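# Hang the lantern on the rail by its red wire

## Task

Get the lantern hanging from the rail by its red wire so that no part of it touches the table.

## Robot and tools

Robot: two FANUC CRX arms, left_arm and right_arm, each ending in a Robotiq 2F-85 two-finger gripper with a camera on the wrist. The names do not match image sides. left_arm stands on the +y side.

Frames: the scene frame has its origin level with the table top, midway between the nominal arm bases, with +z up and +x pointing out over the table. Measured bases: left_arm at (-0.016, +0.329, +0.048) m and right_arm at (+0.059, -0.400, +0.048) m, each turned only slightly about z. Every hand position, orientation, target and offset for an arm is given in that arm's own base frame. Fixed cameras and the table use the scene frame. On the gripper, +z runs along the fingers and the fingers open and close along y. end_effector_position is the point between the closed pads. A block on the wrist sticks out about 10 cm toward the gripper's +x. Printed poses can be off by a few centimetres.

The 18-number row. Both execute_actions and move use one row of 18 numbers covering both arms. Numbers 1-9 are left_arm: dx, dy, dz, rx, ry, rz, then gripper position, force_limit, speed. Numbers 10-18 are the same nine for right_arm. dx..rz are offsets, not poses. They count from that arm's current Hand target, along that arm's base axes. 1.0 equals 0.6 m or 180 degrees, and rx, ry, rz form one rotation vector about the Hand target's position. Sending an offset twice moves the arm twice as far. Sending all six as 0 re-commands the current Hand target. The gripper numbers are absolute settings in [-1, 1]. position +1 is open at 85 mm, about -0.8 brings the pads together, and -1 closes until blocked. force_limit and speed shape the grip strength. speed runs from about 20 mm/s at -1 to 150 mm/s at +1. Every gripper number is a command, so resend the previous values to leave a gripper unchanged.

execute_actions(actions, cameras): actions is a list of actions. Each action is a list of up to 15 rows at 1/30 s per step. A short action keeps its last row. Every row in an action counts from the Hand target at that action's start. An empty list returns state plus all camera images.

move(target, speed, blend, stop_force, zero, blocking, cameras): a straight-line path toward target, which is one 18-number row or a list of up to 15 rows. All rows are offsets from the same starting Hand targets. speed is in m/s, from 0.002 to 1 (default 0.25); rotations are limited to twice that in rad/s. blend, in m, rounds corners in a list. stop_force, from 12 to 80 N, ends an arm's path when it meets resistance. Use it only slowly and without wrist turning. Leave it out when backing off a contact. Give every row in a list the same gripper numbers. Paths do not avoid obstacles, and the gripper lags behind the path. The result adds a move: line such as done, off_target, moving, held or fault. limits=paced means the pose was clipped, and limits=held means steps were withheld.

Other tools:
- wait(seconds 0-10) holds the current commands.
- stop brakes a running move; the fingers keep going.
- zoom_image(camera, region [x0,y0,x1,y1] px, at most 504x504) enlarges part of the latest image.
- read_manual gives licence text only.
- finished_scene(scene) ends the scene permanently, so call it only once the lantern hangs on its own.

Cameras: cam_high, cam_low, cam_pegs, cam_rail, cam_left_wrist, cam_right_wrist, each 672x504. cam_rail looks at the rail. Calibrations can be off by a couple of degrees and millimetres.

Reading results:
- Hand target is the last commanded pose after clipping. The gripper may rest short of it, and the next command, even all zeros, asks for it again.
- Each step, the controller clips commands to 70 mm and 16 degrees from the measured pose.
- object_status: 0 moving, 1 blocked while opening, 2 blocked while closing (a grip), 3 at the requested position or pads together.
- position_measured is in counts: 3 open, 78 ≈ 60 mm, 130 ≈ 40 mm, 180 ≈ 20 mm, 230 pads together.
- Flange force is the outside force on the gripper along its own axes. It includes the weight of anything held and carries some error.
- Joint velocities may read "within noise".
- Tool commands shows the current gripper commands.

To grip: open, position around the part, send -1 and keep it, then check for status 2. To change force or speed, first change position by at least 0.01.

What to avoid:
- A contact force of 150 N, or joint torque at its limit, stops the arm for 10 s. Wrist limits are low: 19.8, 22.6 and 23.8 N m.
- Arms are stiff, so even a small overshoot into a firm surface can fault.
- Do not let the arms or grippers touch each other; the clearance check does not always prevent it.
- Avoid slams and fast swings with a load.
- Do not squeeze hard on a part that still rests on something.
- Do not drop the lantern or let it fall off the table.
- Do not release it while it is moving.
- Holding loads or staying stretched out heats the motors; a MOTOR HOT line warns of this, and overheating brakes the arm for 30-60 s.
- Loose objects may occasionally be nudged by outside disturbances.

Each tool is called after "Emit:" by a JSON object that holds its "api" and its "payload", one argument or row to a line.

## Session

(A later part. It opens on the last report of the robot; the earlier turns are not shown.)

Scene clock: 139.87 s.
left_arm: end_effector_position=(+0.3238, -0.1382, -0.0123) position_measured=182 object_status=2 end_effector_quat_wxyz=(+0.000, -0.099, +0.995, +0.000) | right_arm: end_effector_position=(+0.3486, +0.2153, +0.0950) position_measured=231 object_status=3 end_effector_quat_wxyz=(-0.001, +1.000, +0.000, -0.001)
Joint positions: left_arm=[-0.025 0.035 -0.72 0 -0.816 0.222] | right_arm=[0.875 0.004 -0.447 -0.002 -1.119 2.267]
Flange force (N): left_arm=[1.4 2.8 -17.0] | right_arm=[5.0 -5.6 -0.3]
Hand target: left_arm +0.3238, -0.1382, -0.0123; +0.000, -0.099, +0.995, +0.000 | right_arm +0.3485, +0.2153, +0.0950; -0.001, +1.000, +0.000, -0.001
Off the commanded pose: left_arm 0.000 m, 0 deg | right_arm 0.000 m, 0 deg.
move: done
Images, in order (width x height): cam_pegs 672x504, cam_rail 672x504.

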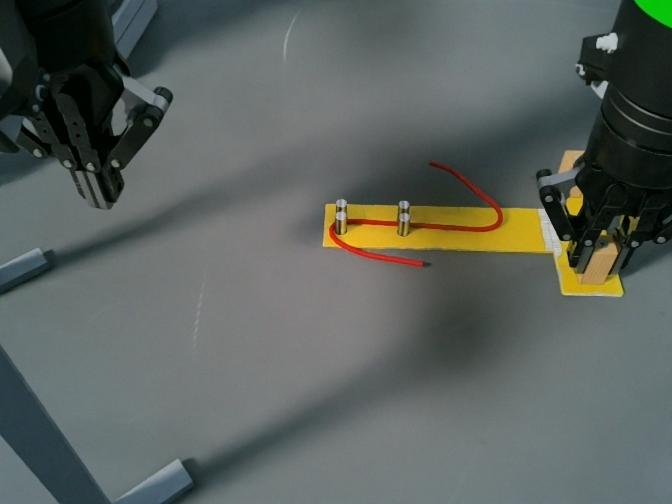

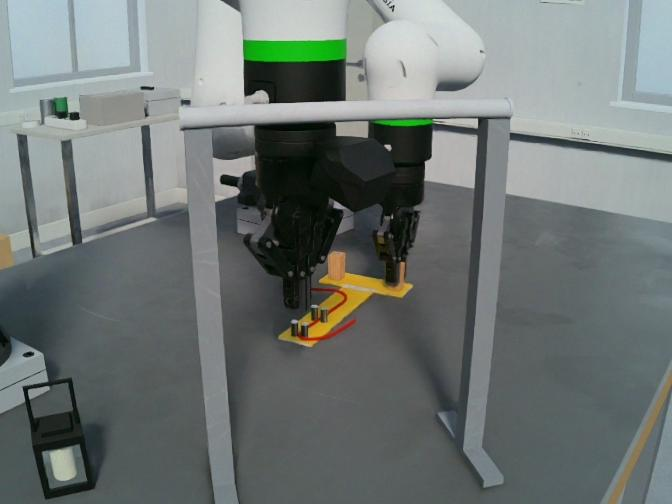

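Emit:
{"api": "move", "payload": {
  "target": [
    [0,0,0,0,0,0,-1,0,-1,-0.3147,0.386,0.05,0,0,-0.648,-0.3,-0.5,-0.5],
    [0,0,0,0,0,0,-1,0,-1,-0.3147,0.386,-0.1,0,0,-0.648,-0.3,-0.5,-0.5]
  ],
  "speed": 0.25,
  "blend": 0.01,
  "cameras": ["cam_right_wrist","cam_pegs"]
}}

Scene clock: 145.37 s.
left_arm: end_effector_position=(+0.3238, -0.1382, -0.0123) position_measured=182 object_status=2 end_effector_quat_wxyz=(+0.000, -0.099, +0.995, +0.000) | right_arm: end_effector_position=(+0.1597, +0.4469, +0.0350) position_measured=167 object_status=3 end_effector_quat_wxyz=(+0.001, -0.525, +0.851, +0.000)
Joint positions: left_arm=[-0.025 0.035 -0.72 0 -0.816 0.222] | right_arm=[1.506 0.238 -0.344 0.002 -0.989 -0.402]
Flange force (N): left_arm=[1.7 3.1 -17.1] | right_arm=[-7.3 3.1 1.4]
Hand target: left_arm +0.3238, -0.1382, -0.0123; +0.000, -0.099, +0.995, +0.000 | right_arm +0.1597, +0.4469, +0.0350; +0.001, -0.525, +0.851, +0.000
Off the commanded pose: left_arm 0.000 m, 0 deg | right_arm 0.000 m, 0 deg.
move: done
camera_calibration:
cam_right_wrist: T_world_to_cam=[[-0.893028, 0.448681, 0.0344424, -0.0506768], [0.434428, 0.839632, 0.326023, -0.439585], [0.117361, 0.30611, -0.944734, 0.00691616], [0, 0, 0, 1]] pos_world=[0.1449, 0.38971, 0.151594]
Images, in order (width x height): cam_pegs 672x504, cam_right_wrist 672x504.

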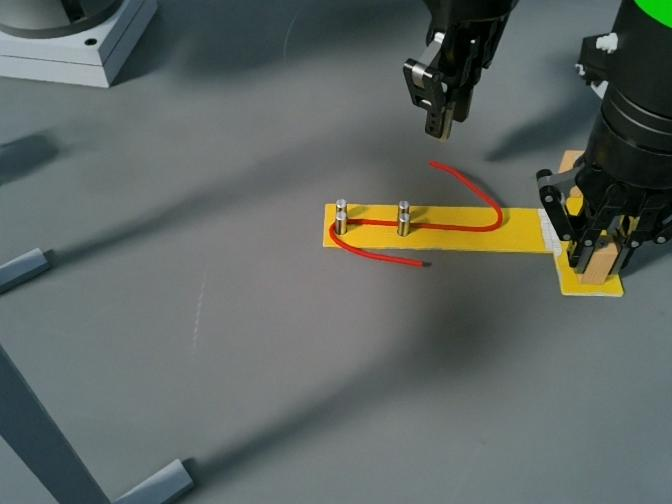

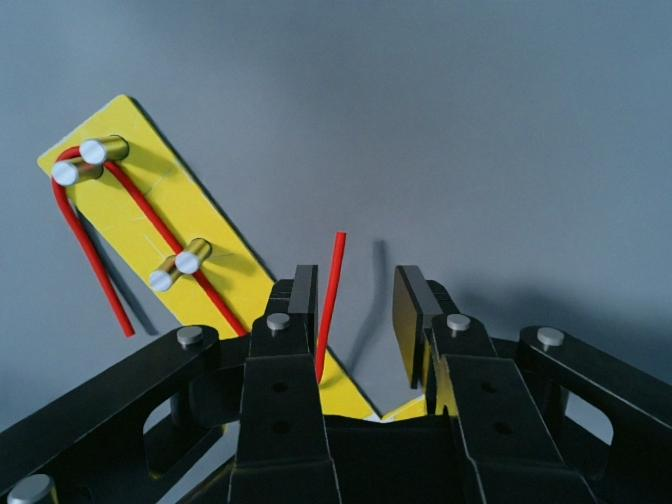

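Emit:
{"api": "move", "payload": {
  "target": [
    [0,0,0,0,0,0,-1,0,-1,0.0105,-0.0052,0,0,0,-0.044,-0.3,-0.5,-0.5],
    [0,0,0,0,0,0,-1,0,-1,0.0105,-0.0052,-0.07,0,0,-0.044,-0.3,-0.5,-0.5]
  ],
  "speed": 0.1,
  "cameras": ["cam_right_wrist","cam_rail"]
}}

Emit:
{"api": "zoom_image", "payload": {
  "camera": "cam_rail",
  "region": [250, 240, 400, 360]
}}

Scene clock: 147.40 s.
left_arm: end_effector_position=(+0.3238, -0.1382, -0.0123) position_measured=182 object_status=2 end_effector_quat_wxyz=(+0.000, -0.099, +0.995, +0.000) | right_arm: end_effector_position=(+0.1660, +0.4438, -0.0070) position_measured=167 object_status=3 end_effector_quat_wxyz=(+0.001, -0.465, +0.885, +0.000)
Joint positions: left_arm=[-0.025 0.035 -0.72 0 -0.816 0.222] | right_arm=[1.492 0.301 -0.382 0.002 -0.888 -0.526]
Flange force (N): left_arm=[1.2 3.5 -17.1] | right_arm=[-5.8 4.3 1.6]
Hand target: left_arm +0.3238, -0.1382, -0.0123; +0.000, -0.099, +0.995, +0.000 | right_arm +0.1660, +0.4438, -0.0070; +0.001, -0.465, +0.885, +0.000
Off the commanded pose: left_arm 0.000 m, 0 deg | right_arm 0.000 m, 0 deg.
move: done
camera_calibration:
cam_right_wrist: T_world_to_cam=[[-0.822616, 0.567547, 0.0345383, -0.10655], [0.546093, 0.771681, 0.326022, -0.414399], [0.15838, 0.287052, -0.944731, -0.0308969], [0, 0, 0, 1]] pos_world=[0.143544, 0.389125, 0.109594]
Images, in order (width x height): cam_rail 672x504, cam_right_wrist 672x504.

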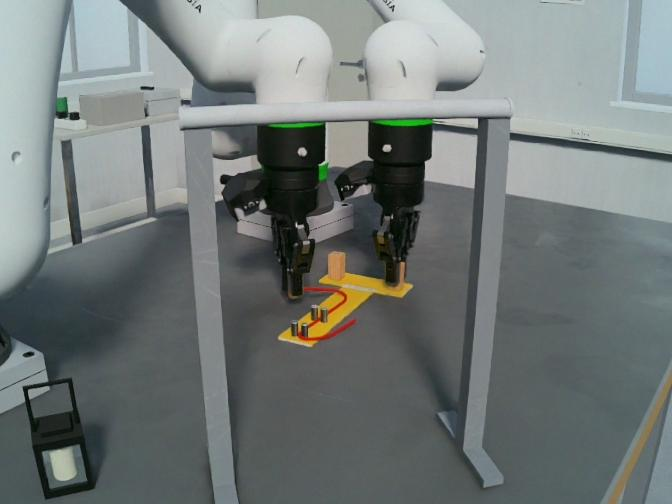

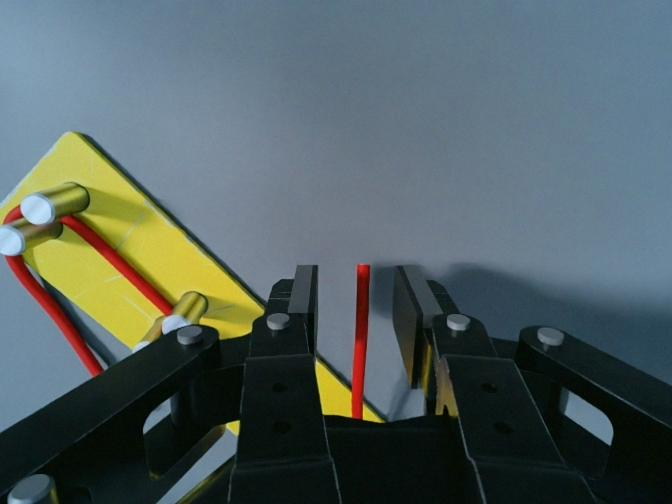

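Scaled by 3.360 from the camera's 672x504 image, which has a finer 960x720 frame.

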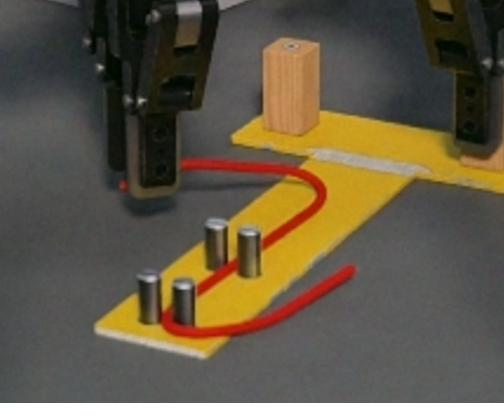

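Emit:
{"api": "move", "payload": {
  "target": [
    [0,0,0,0,0,0,-1,0,-1,0.0115,0.0165,0,0,0,0,-0.3,-0.5,-0.5],
    [0,0,0,0,0,0,-1,0,-1,0.0115,0.0165,-0.01,0,0,0,-0.3,-0.5,-0.5]
  ],
  "speed": 0.05
}}

Emit:
{"api": "move", "payload": {
  "target": [
    [0,0,0,0,0,0,-1,0,-1,0,0,0,0,0,0,-1,1,-0.5],
    [0,0,0,0,0,0,-1,0,-1,0,0,0.12,0,0,0,-1,1,-0.5]
  ],
  "speed": 0.04,
  "cameras": ["cam_right_wrist","cam_rail","cam_pegs","cam_low"]
}}

Emit:
{"api": "zoom_image", "payload": {
  "camera": "cam_rail",
  "region": [200, 200, 400, 360]
}}

Scene clock: 148.77 s.
left_arm: end_effector_position=(+0.3238, -0.1382, -0.0123) position_measured=182 object_status=2 end_effector_quat_wxyz=(+0.000, -0.099, +0.995, +0.000) | right_arm: end_effector_position=(+0.1729, +0.4537, -0.0130) position_measured=167 object_status=3 end_effector_quat_wxyz=(+0.001, -0.465, +0.885, +0.000)
Joint positions: left_arm=[-0.025 0.035 -0.72 0 -0.816 0.222] | right_arm=[1.479 0.336 -0.352 0.003 -0.883 -0.513]
Flange force (N): left_arm=[1.3 3.0 -17.5] | right_arm=[-6.8 4.5 2.1]
Hand target: left_arm +0.3238, -0.1382, -0.0123; +0.000, -0.099, +0.995, +0.000 | right_arm +0.1729, +0.4537, -0.0130; +0.001, -0.465, +0.885, +0.000
Off the commanded pose: left_arm 0.000 m, 0 deg | right_arm 0.000 m, 0 deg.
move: done

Scene clock: 151.67 s.
left_arm: end_effector_position=(+0.3238, -0.1382, -0.0123) position_measured=182 object_status=2 end_effector_quat_wxyz=(+0.000, -0.099, +0.995, +0.000) | right_arm: end_effector_position=(+0.1729, +0.4537, +0.0590) position_measured=227 object_status=2 end_effector_quat_wxyz=(+0.001, -0.465, +0.885, +0.000)
Joint positions: left_arm=[-0.025 0.035 -0.72 0 -0.816 0.222] | right_arm=[1.479 0.231 -0.287 0.002 -1.052 -0.513]
Flange force (N): left_arm=[2.1 4.6 -18.2] | right_arm=[-5.0 0.2 5.7]
Hand target: left_arm +0.3238, -0.1382, -0.0123; +0.000, -0.099, +0.995, +0.000 | right_arm +0.1729, +0.4537, +0.0590; +0.001, -0.465, +0.885, +0.000
Off the commanded pose: left_arm 0.000 m, 0 deg | right_arm 0.000 m, 0 deg.
move: done
camera_calibration:
cam_right_wrist: T_world_to_cam=[[-0.822616, 0.567547, 0.0345383, -0.108768], [0.546093, 0.771681, 0.326022, -0.447291], [0.15838, 0.287052, -0.944731, 0.0274262], [0, 0, 0, 1]] pos_world=[0.150444, 0.399025, 0.175494]
Images, in order (width x height): cam_low 672x504, cam_pegs 672x504, cam_rail 672x504, cam_right_wrist 672x504.

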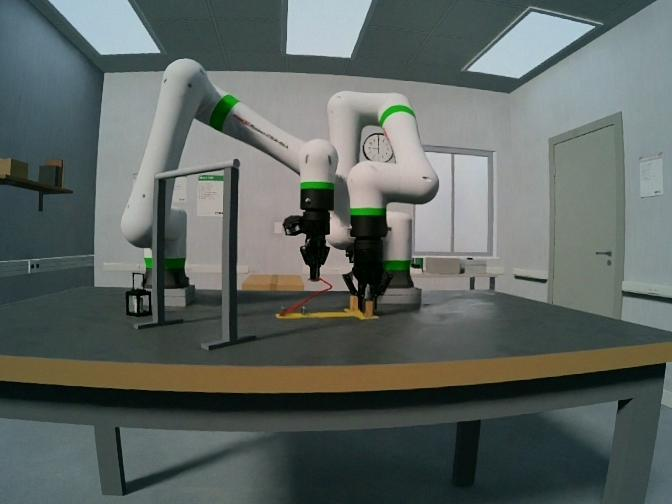

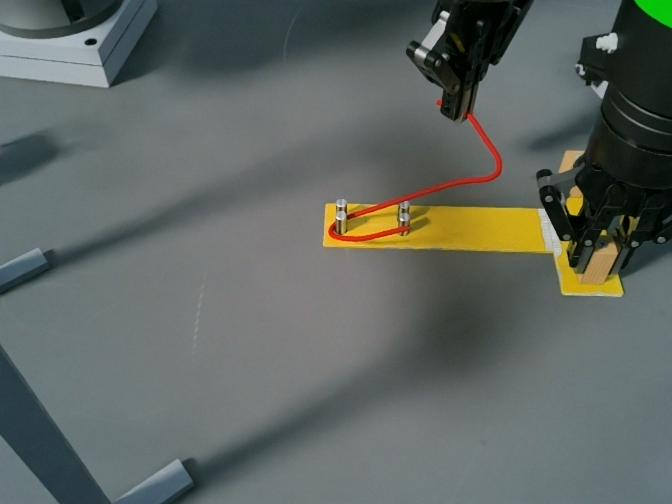

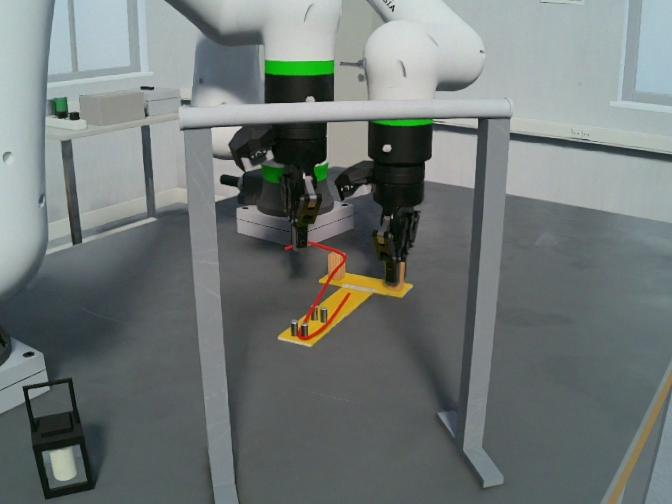

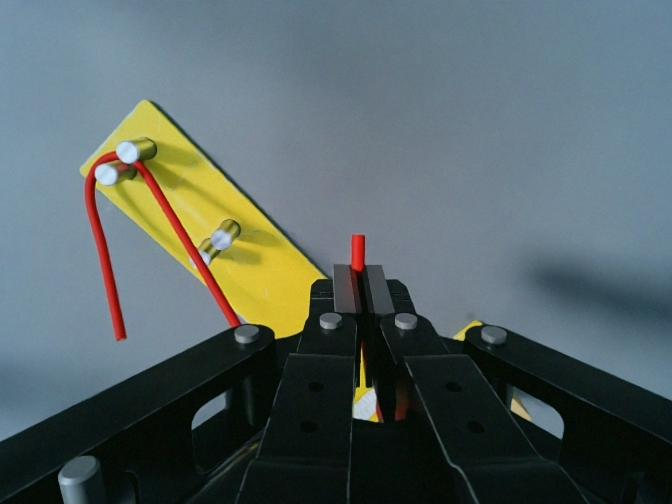

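Scaled by 2.520 from the camera's 672x504 image, which has a finer 960x720 frame.

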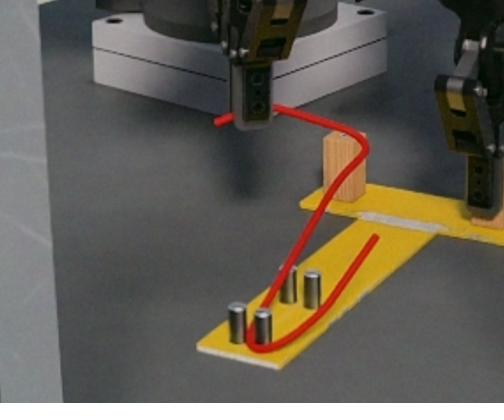

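Emit:
{"api": "move", "payload": {
  "target": [0,0,0,0,0,0,-1,0,-1,0,0,0.17,0,0,0,-1,1,-0.5],
  "speed": 0.05,
  "cameras": ["cam_right_wrist","cam_rail","cam_pegs","cam_low"]
}}

Emit:
{"api": "zoom_image", "payload": {
  "camera": "cam_rail",
  "region": [200, 200, 400, 360]
}}

Emit:
{"api": "zoom_image", "payload": {
  "camera": "cam_low",
  "region": [230, 200, 400, 340]
}}

Scene clock: 154.20 s.
left_arm: end_effector_position=(+0.3238, -0.1382, -0.0123) position_measured=182 object_status=2 end_effector_quat_wxyz=(+0.000, -0.099, +0.995, +0.000) | right_arm: end_effector_position=(+0.1729, +0.4537, +0.1610) position_measured=227 object_status=2 end_effector_quat_wxyz=(+0.001, -0.465, +0.885, +0.000)
Joint positions: left_arm=[-0.025 0.035 -0.72 0 -0.816 0.222] | right_arm=[1.479 0.132 -0.146 0.002 -1.292 -0.512]
Flange force (N): left_arm=[8.9 32.0 -92.0] | right_arm=[-1.9 -8.5 23.7]
Hand target: left_arm +0.3238, -0.1382, -0.0123; +0.000, -0.099, +0.995, +0.000 | right_arm +0.1729, +0.4537, +0.1610; +0.001, -0.465, +0.885, +0.000
Off the commanded pose: left_arm 0.000 m, 0 deg | right_arm 0.000 m, 0 deg.
move: done
camera_calibration:
cam_right_wrist: T_world_to_cam=[[-0.822616, 0.567547, 0.0345383, -0.112291], [0.546093, 0.771681, 0.326022, -0.480546], [0.15838, 0.287052, -0.944731, 0.123789], [0, 0, 0, 1]] pos_world=[0.150444, 0.399025, 0.277494]
Images, in order (width x height): cam_low 672x504, cam_pegs 672x504, cam_rail 672x504, cam_right_wrist 672x504.

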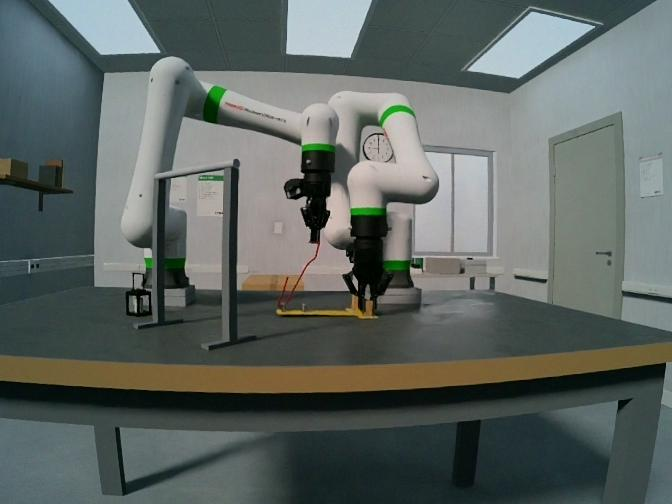

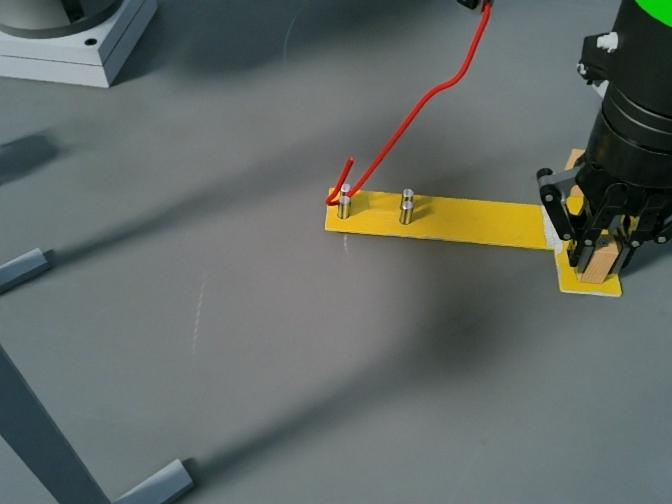

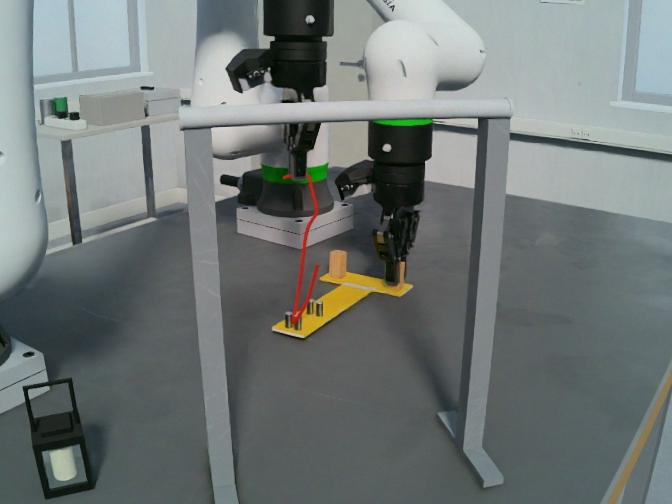

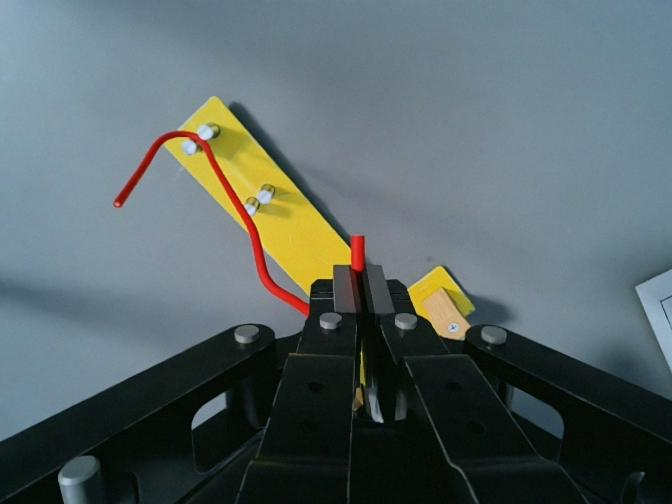

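Scaled by 2.520 from the camera's 672x504 image, which has a finer 960x720 frame.

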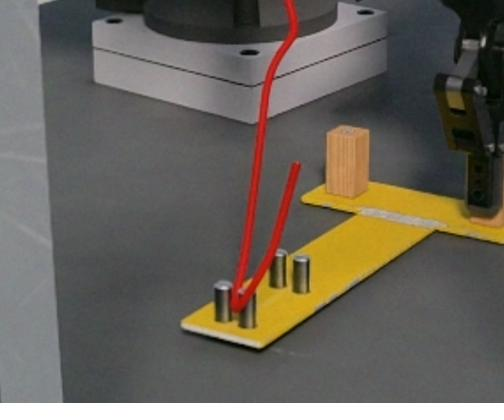

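Scaled by 2.965 from the camera's 672x504 image, which has a finer 960x720 frame.

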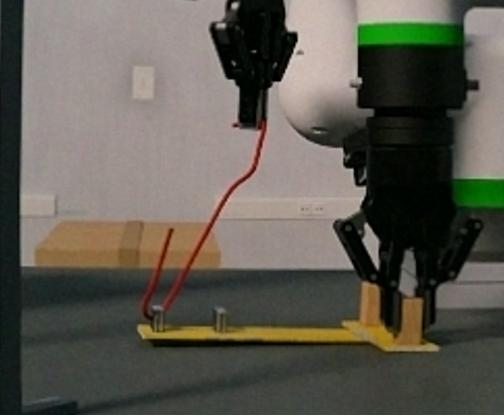

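Emit:
{"api": "move", "payload": {
  "target": [0,0,0,0,0,0,-1,0,-1,0.01,0.0,-0.22,0,0,0,-1,1,-0.5],
  "speed": 0.08,
  "cameras": ["cam_right_wrist","cam_rail","cam_pegs","cam_low"]
}}

Emit:
{"api": "zoom_image", "payload": {
  "camera": "cam_rail",
  "region": [200, 200, 400, 360]
}}

Scene clock: 156.53 s.
left_arm: end_effector_position=(+0.3238, -0.1382, -0.0123) position_measured=182 object_status=2 end_effector_quat_wxyz=(+0.000, -0.099, +0.995, +0.000) | right_arm: end_effector_position=(+0.1789, +0.4537, +0.0290) position_measured=227 object_status=2 end_effector_quat_wxyz=(+0.001, -0.465, +0.885, +0.000)
Joint positions: left_arm=[-0.025 0.035 -0.72 0 -0.816 0.222] | right_arm=[1.466 0.276 -0.312 0.002 -0.983 -0.5]
Flange force (N): left_arm=[3.0 0.4 0.0] | right_arm=[-7.4 4.8 0.4]
Hand target: left_arm +0.3238, -0.1382, -0.0123; +0.000, -0.099, +0.995, +0.000 | right_arm +0.1789, +0.4537, +0.0290; +0.001, -0.465, +0.885, +0.000
Off the commanded pose: left_arm 0.000 m, 0 deg | right_arm 0.000 m, 0 deg.
move: done
camera_calibration:
cam_right_wrist: T_world_to_cam=[[-0.822616, 0.567547, 0.0345383, -0.1028], [0.546093, 0.771681, 0.326022, -0.44082], [0.15838, 0.287052, -0.944731, -0.00177154], [0, 0, 0, 1]] pos_world=[0.156444, 0.399025, 0.145594]
Images, in order (width x height): cam_low 672x504, cam_pegs 672x504, cam_rail 672x504, cam_right_wrist 672x504.

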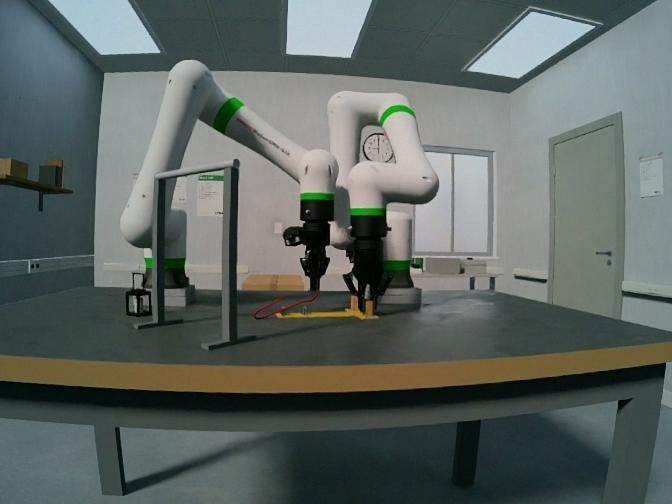

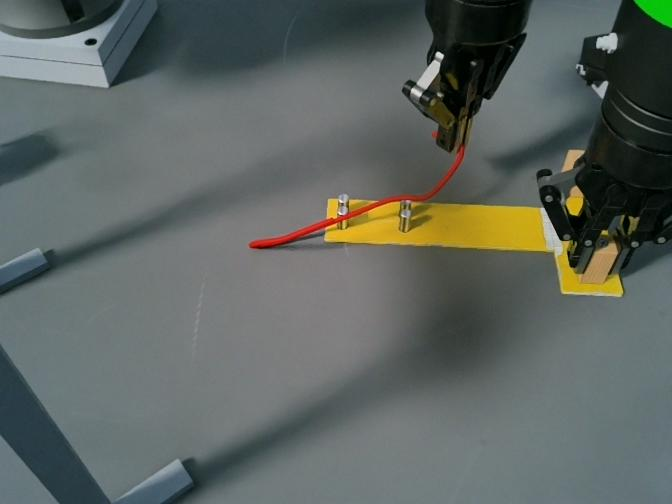

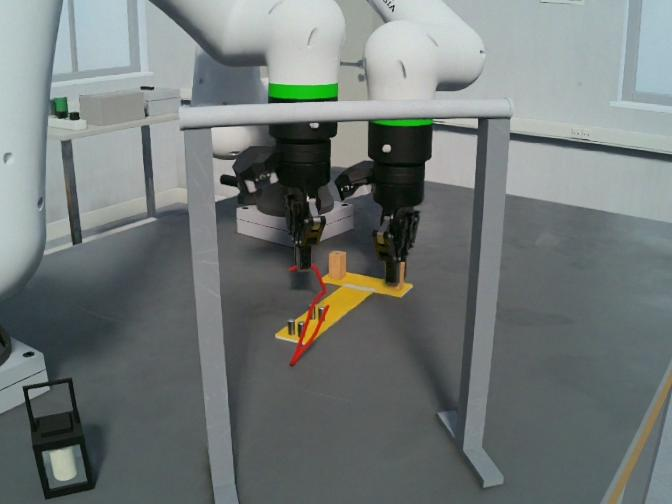

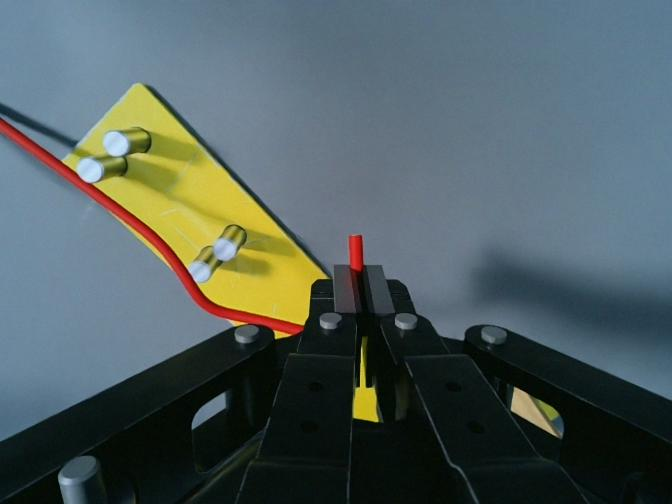

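Scaled by 2.520 from the camera's 672x504 image, which has a finer 960x720 frame.

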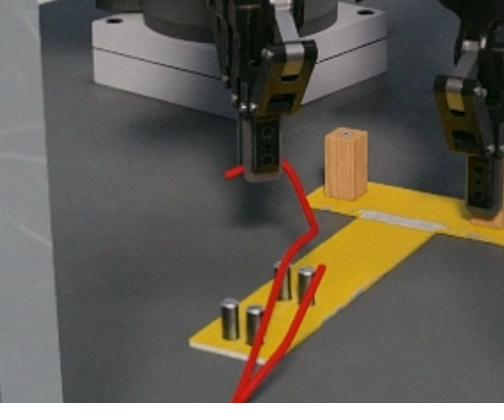

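Emit:
{"api": "move", "payload": {
  "target": [
    [0,0,0,0,0,0,0.2,0,-0.5,0,0,0,0,0,0,-1,1,-0.5],
    [0,0,0.2,0,0,0,0.2,0,-0.5,0,0,0.2,0,0,0,-1,1,-0.5],
    [-0.04,0.8,0.55,0,0,0,0.2,0,-0.5,0.1,-0.1,0.2,0,0,0,-1,1,-0.5],
    [-0.04,0.8,0.55,0,0,0,0.2,0,-0.5,0.33,0.0,0.1,0,0,0.1,-1,1,-0.5]
  ],
  "speed": 0.2,
  "blend": [0,0.01,0.02,0],
  "cameras": ["cam_right_wrist","cam_rail","cam_pegs","cam_low"]
}}

Scene clock: 162.37 s.
left_arm: end_effector_position=(+0.2998, +0.3418, +0.3177) position_measured=104 object_status=3 end_effector_quat_wxyz=(+0.000, -0.099, +0.995, +0.000) | right_arm: end_effector_position=(+0.3769, +0.4537, +0.0890) position_measured=227 object_status=2 end_effector_quat_wxyz=(+0.001, -0.598, +0.802, +0.000)
Joint positions: left_arm=[1.14 0.018 0.1 -0.001 -1.653 -0.943] | right_arm=[1.101 0.437 0.068 0.001 -1.2 0.18]
Flange force (N): left_arm=[2.5 -3.1 1.9] | right_arm=[-9.5 -1.2 0.1]
Hand target: left_arm +0.2998, +0.3418, +0.3177; +0.000, -0.099, +0.995, +0.000 | right_arm +0.3769, +0.4537, +0.0890; +0.001, -0.598, +0.802, +0.000
Off the commanded pose: left_arm 0.000 m, 0 deg | right_arm 0.000 m, 0 deg.
move: done
camera_calibration:
cam_right_wrist: T_world_to_cam=[[-0.957749, 0.28553, 0.0344859, 0.236898], [0.280853, 0.902686, 0.326005, -0.527912], [0.0619544, 0.321916, -0.944739, 0.0439927], [0, 0, 0, 1]] pos_world=[0.372429, 0.394735, 0.205494]
Images, in order (width x height): cam_low 672x504, cam_pegs 672x504, cam_rail 672x504, cam_right_wrist 672x504.

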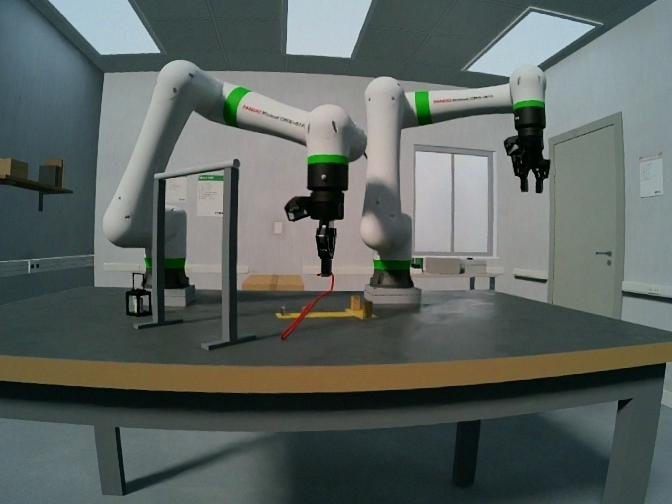

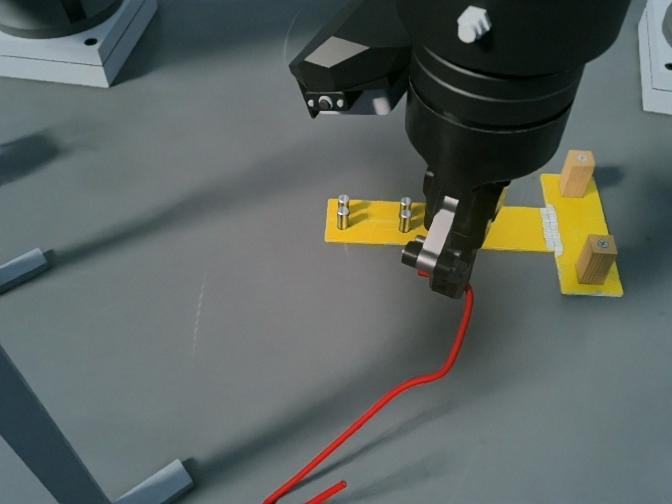

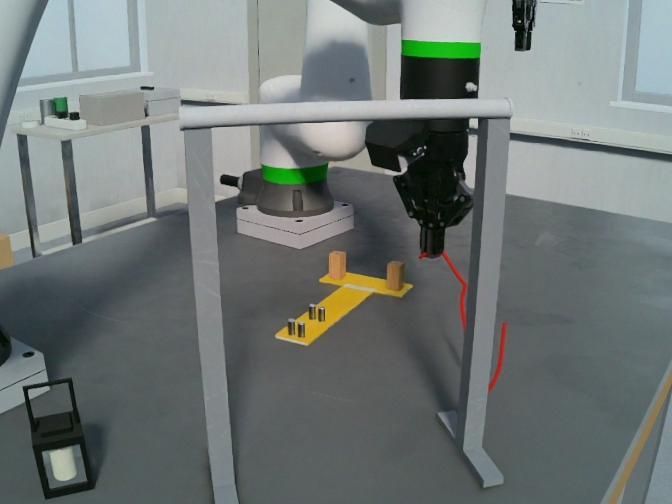

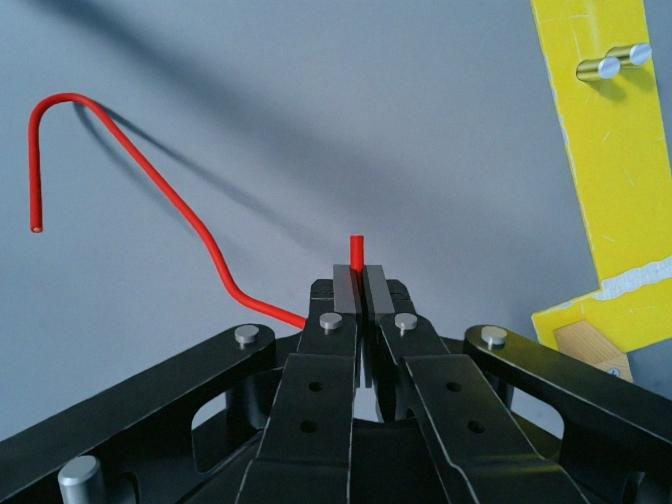

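Emit:
{"api": "move", "payload": {
  "target": [
    [0,0,0,0,0,0,0.2,0,-0.5,-0.07,0,0,0,0,0,-1,1,-0.5],
    [0,0,0,0,0,0,0.2,0,-0.5,-0.07,0,-0.165,0,0,0,-1,1,-0.5]
  ],
  "speed": 0.08
}}

Emit:
{"api": "move", "payload": {
  "target": [
    [0,0,0,0,0,0,0.2,0,-0.5,0,0,0,0,0,0,-0.3,-0.5,-1],
    [0,0,0,0,0,0,0.2,0,-0.5,0,0,0.2,0,0,0,-0.3,-0.5,-1],
    [0,0,0,0,0,0,0.2,0,-0.5,-0.15,-0.3,0.3,0,0,0,1,-0.5,0]
  ],
  "speed": 0.2,
  "cameras": ["cam_right_wrist","cam_pegs","cam_rail"]
}}

Scene clock: 165.10 s.
left_arm: end_effector_position=(+0.2998, +0.3418, +0.3177) position_measured=104 object_status=3 end_effector_quat_wxyz=(+0.000, -0.099, +0.995, +0.000) | right_arm: end_effector_position=(+0.3349, +0.4537, -0.0100) position_measured=227 object_status=2 end_effector_quat_wxyz=(+0.001, -0.598, +0.802, +0.000)
Joint positions: left_arm=[1.14 0.018 0.1 -0.001 -1.653 -0.943] | right_arm=[1.168 0.493 -0.11 0.002 -0.966 0.112]
Flange force (N): left_arm=[2.4 -2.9 2.1] | right_arm=[-9.4 -0.9 1.5]
Hand target: left_arm +0.2998, +0.3418, +0.3177; +0.000, -0.099, +0.995, +0.000 | right_arm +0.3349, +0.4537, -0.0100; +0.001, -0.598, +0.802, +0.000
Off the commanded pose: left_arm 0.000 m, 0 deg | right_arm 0.000 m, 0 deg.
move: done

Scene clock: 169.90 s.
left_arm: end_effector_position=(+0.2998, +0.3418, +0.3177) position_measured=104 object_status=3 end_effector_quat_wxyz=(+0.000, -0.099, +0.995, +0.000) | right_arm: end_effector_position=(+0.2449, +0.2737, +0.1700) position_measured=3 object_status=0 end_effector_quat_wxyz=(+0.001, -0.598, +0.802, +0.000)
Joint positions: left_arm=[1.14 0.018 0.1 -0.001 -1.653 -0.943] | right_arm=[1.204 -0.181 -0.43 0.001 -1.32 0.077]
Flange force (N): left_arm=[2.5 -3.1 2.4] | right_arm=[-6.2 0.5 -2.6]
Hand target: left_arm +0.2998, +0.3418, +0.3177; +0.000, -0.099, +0.995, +0.000 | right_arm +0.2449, +0.2737, +0.1700; +0.001, -0.598, +0.802, +0.000
Off the commanded pose: left_arm 0.000 m, 0 deg | right_arm 0.000 m, 0 deg.
move: done
camera_calibration:
cam_right_wrist: T_world_to_cam=[[-0.957749, 0.28553, 0.0344859, 0.159077], [0.280853, 0.902686, 0.326005, -0.354762], [0.0619544, 0.321916, -0.944739, 0.186639], [0, 0, 0, 1]] pos_world=[0.240429, 0.214735, 0.286494]
Images, in order (width x height): cam_pegs 672x504, cam_rail 672x504, cam_right_wrist 672x504.

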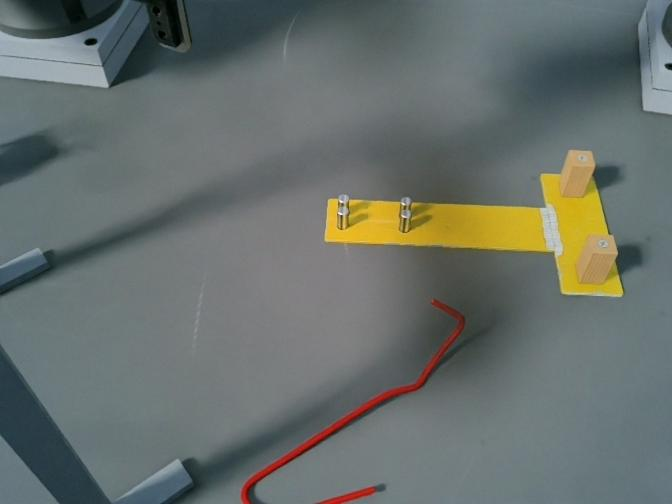

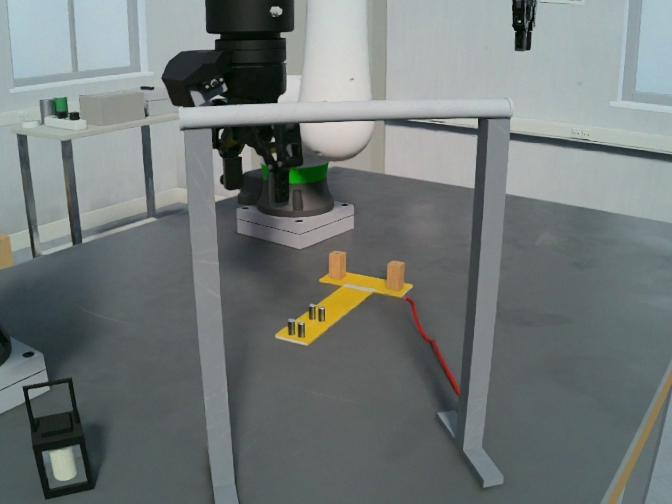

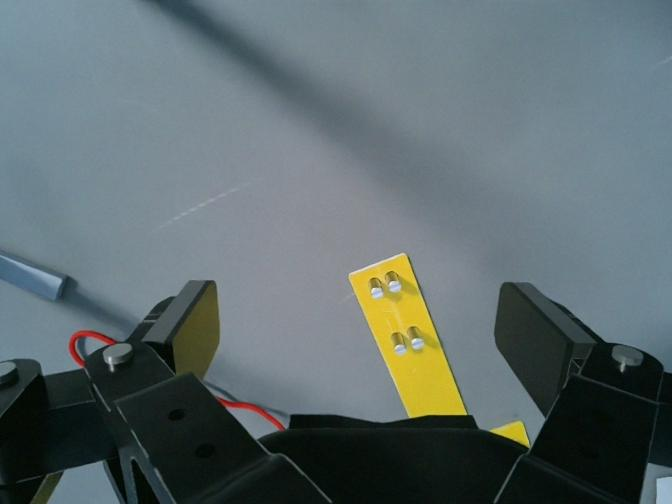

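Emit:
{"api": "move", "payload": {
  "target": [0,0,0,0,0,0,0.2,0,-0.5,0.1363,0.3025,-0.22,0,0,0.198,0.35,-0.5,0],
  "speed": 0.25,
  "cameras": ["cam_right_wrist"]
}}

Scene clock: 173.23 s.
left_arm: end_effector_position=(+0.2998, +0.3418, +0.3177) position_measured=104 object_status=3 end_effector_quat_wxyz=(+0.000, -0.099, +0.995, +0.000) | right_arm: end_effector_position=(+0.3267, +0.4552, +0.0380) position_measured=85 object_status=3 end_effector_quat_wxyz=(-0.001, +0.814, -0.580, +0.000)
Joint positions: left_arm=[1.14 0.018 0.1 -0.001 -1.653 -0.943] | right_arm=[1.183 0.423 -0.083 0 -1.063 0.72]
Flange force (N): left_arm=[2.3 -2.7 1.9] | right_arm=[-6.7 -5.7 1.8]
Hand target: left_arm +0.2998, +0.3418, +0.3177; +0.000, -0.099, +0.995, +0.000 | right_arm +0.3267, +0.4552, +0.0380; -0.001, +0.814, -0.580, +0.000
Off the commanded pose: left_arm 0.000 m, 0 deg | right_arm 0.000 m, 0 deg.
move: done
camera_calibration:
cam_right_wrist: T_world_to_cam=[[-0.94475, -0.325967, 0.0345351, 0.464208], [-0.297669, 0.897273, 0.326029, -0.307082], [-0.137262, 0.297736, -0.944729, 0.0746326], [0, 0, 0, 1]] pos_world=[0.357396, 0.404633, 0.154594]
Images, in order (width x height): cam_right_wrist 672x504.

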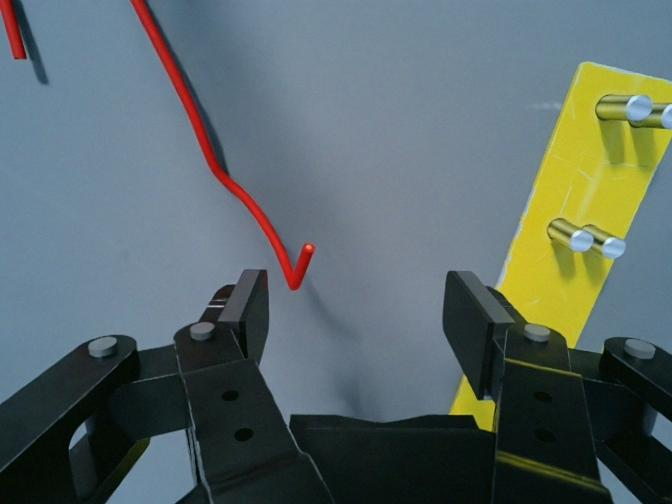

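Emit:
{"api": "move", "payload": {
  "target": [
    [0,0,0,0,0,0,0.2,0,-0.5,0.15,-0.05,0.1,0,0,-0.49,-0.2,-0.5,0],
    [0,0,0,0,0,0,0.2,0,-0.5,0.2515,-0.0877,0.0,0,0,-0.978,-0.2,-0.5,0]
  ],
  "speed": 0.3,
  "blend": 0.02,
  "cameras": ["cam_right_wrist","cam_pegs","cam_rail","cam_low"]
}}

Scene clock: 180.90 s.
left_arm: end_effector_position=(+0.2998, +0.3418, +0.3177) position_measured=104 object_status=3 end_effector_quat_wxyz=(+0.000, -0.099, +0.995, +0.000) | right_arm: end_effector_position=(+0.4777, +0.4026, +0.0381) position_measured=154 object_status=3 end_effector_quat_wxyz=(+0.000, +0.552, +0.834, -0.001)
Joint positions: left_arm=[1.14 0.018 0.1 -0.001 -1.653 -0.943] | right_arm=[0.91 0.569 0.138 0 -1.141 -2.079]
Flange force (N): left_arm=[2.8 -3.2 2.2] | right_arm=[4.6 10.9 2.0]
Hand target: left_arm +0.2998, +0.3418, +0.3177; +0.000, -0.099, +0.995, +0.000 | right_arm +0.4776, +0.4025, +0.0380; +0.000, +0.552, +0.834, -0.001
Off the commanded pose: left_arm 0.000 m, 0 deg | right_arm 0.000 m, 0 deg.
move: done
camera_calibration:
cam_right_wrist: T_world_to_cam=[[0.919986, 0.390415, 0.0346791, -0.58951], [0.358883, -0.874633, 0.325916, 0.184685], [0.157574, -0.287392, -0.944763, 0.205704], [0, 0, 0, 1]] pos_world=[0.443646, 0.450803, 0.154593]
Images, in order (width x height): cam_low 672x504, cam_pegs 672x504, cam_rail 672x504, cam_right_wrist 672x504.

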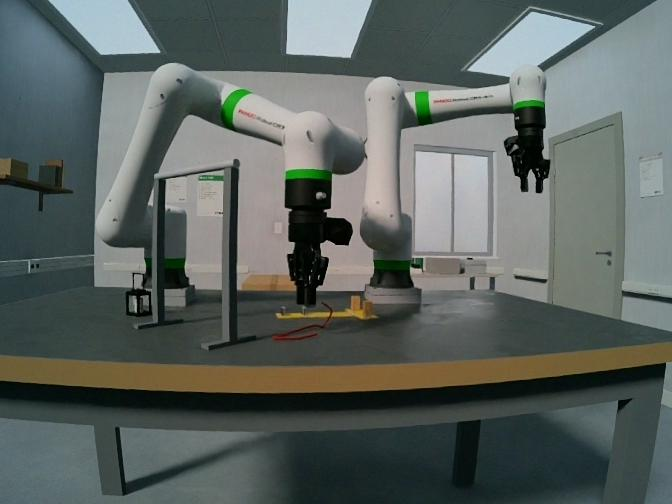

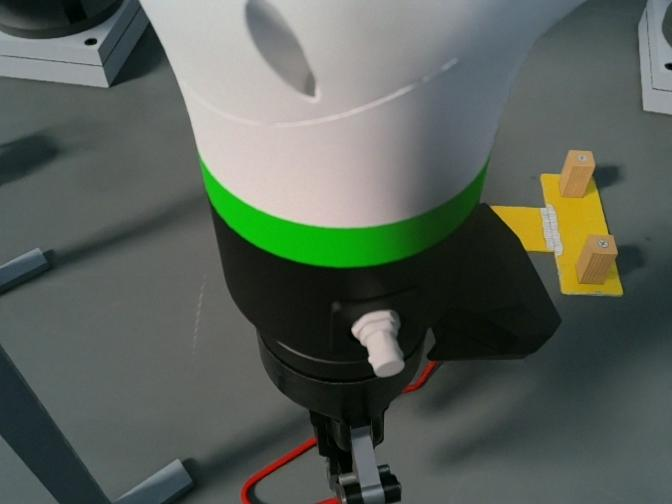

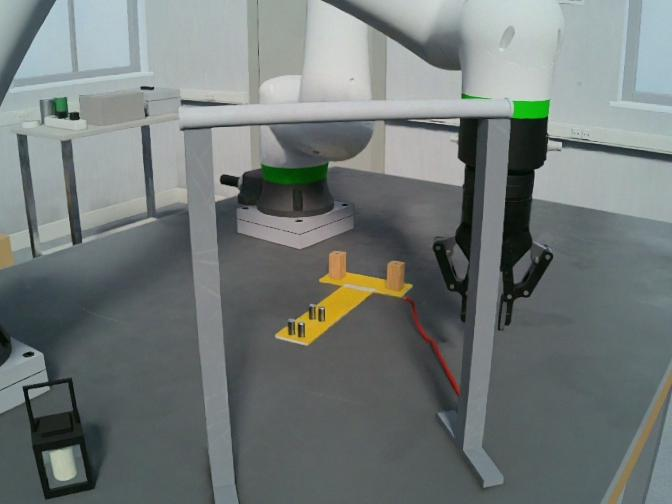

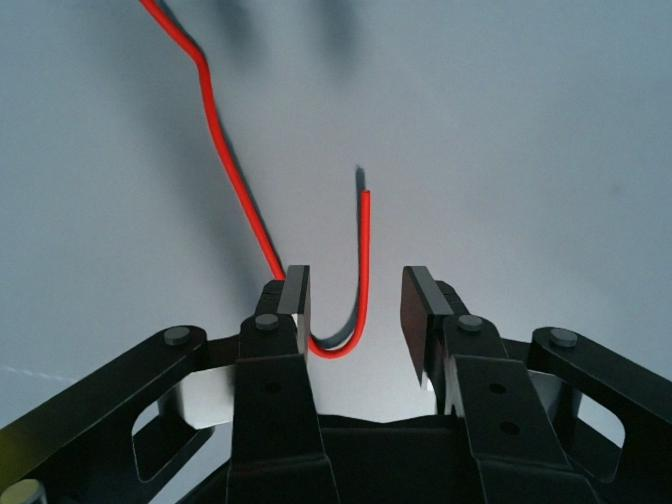

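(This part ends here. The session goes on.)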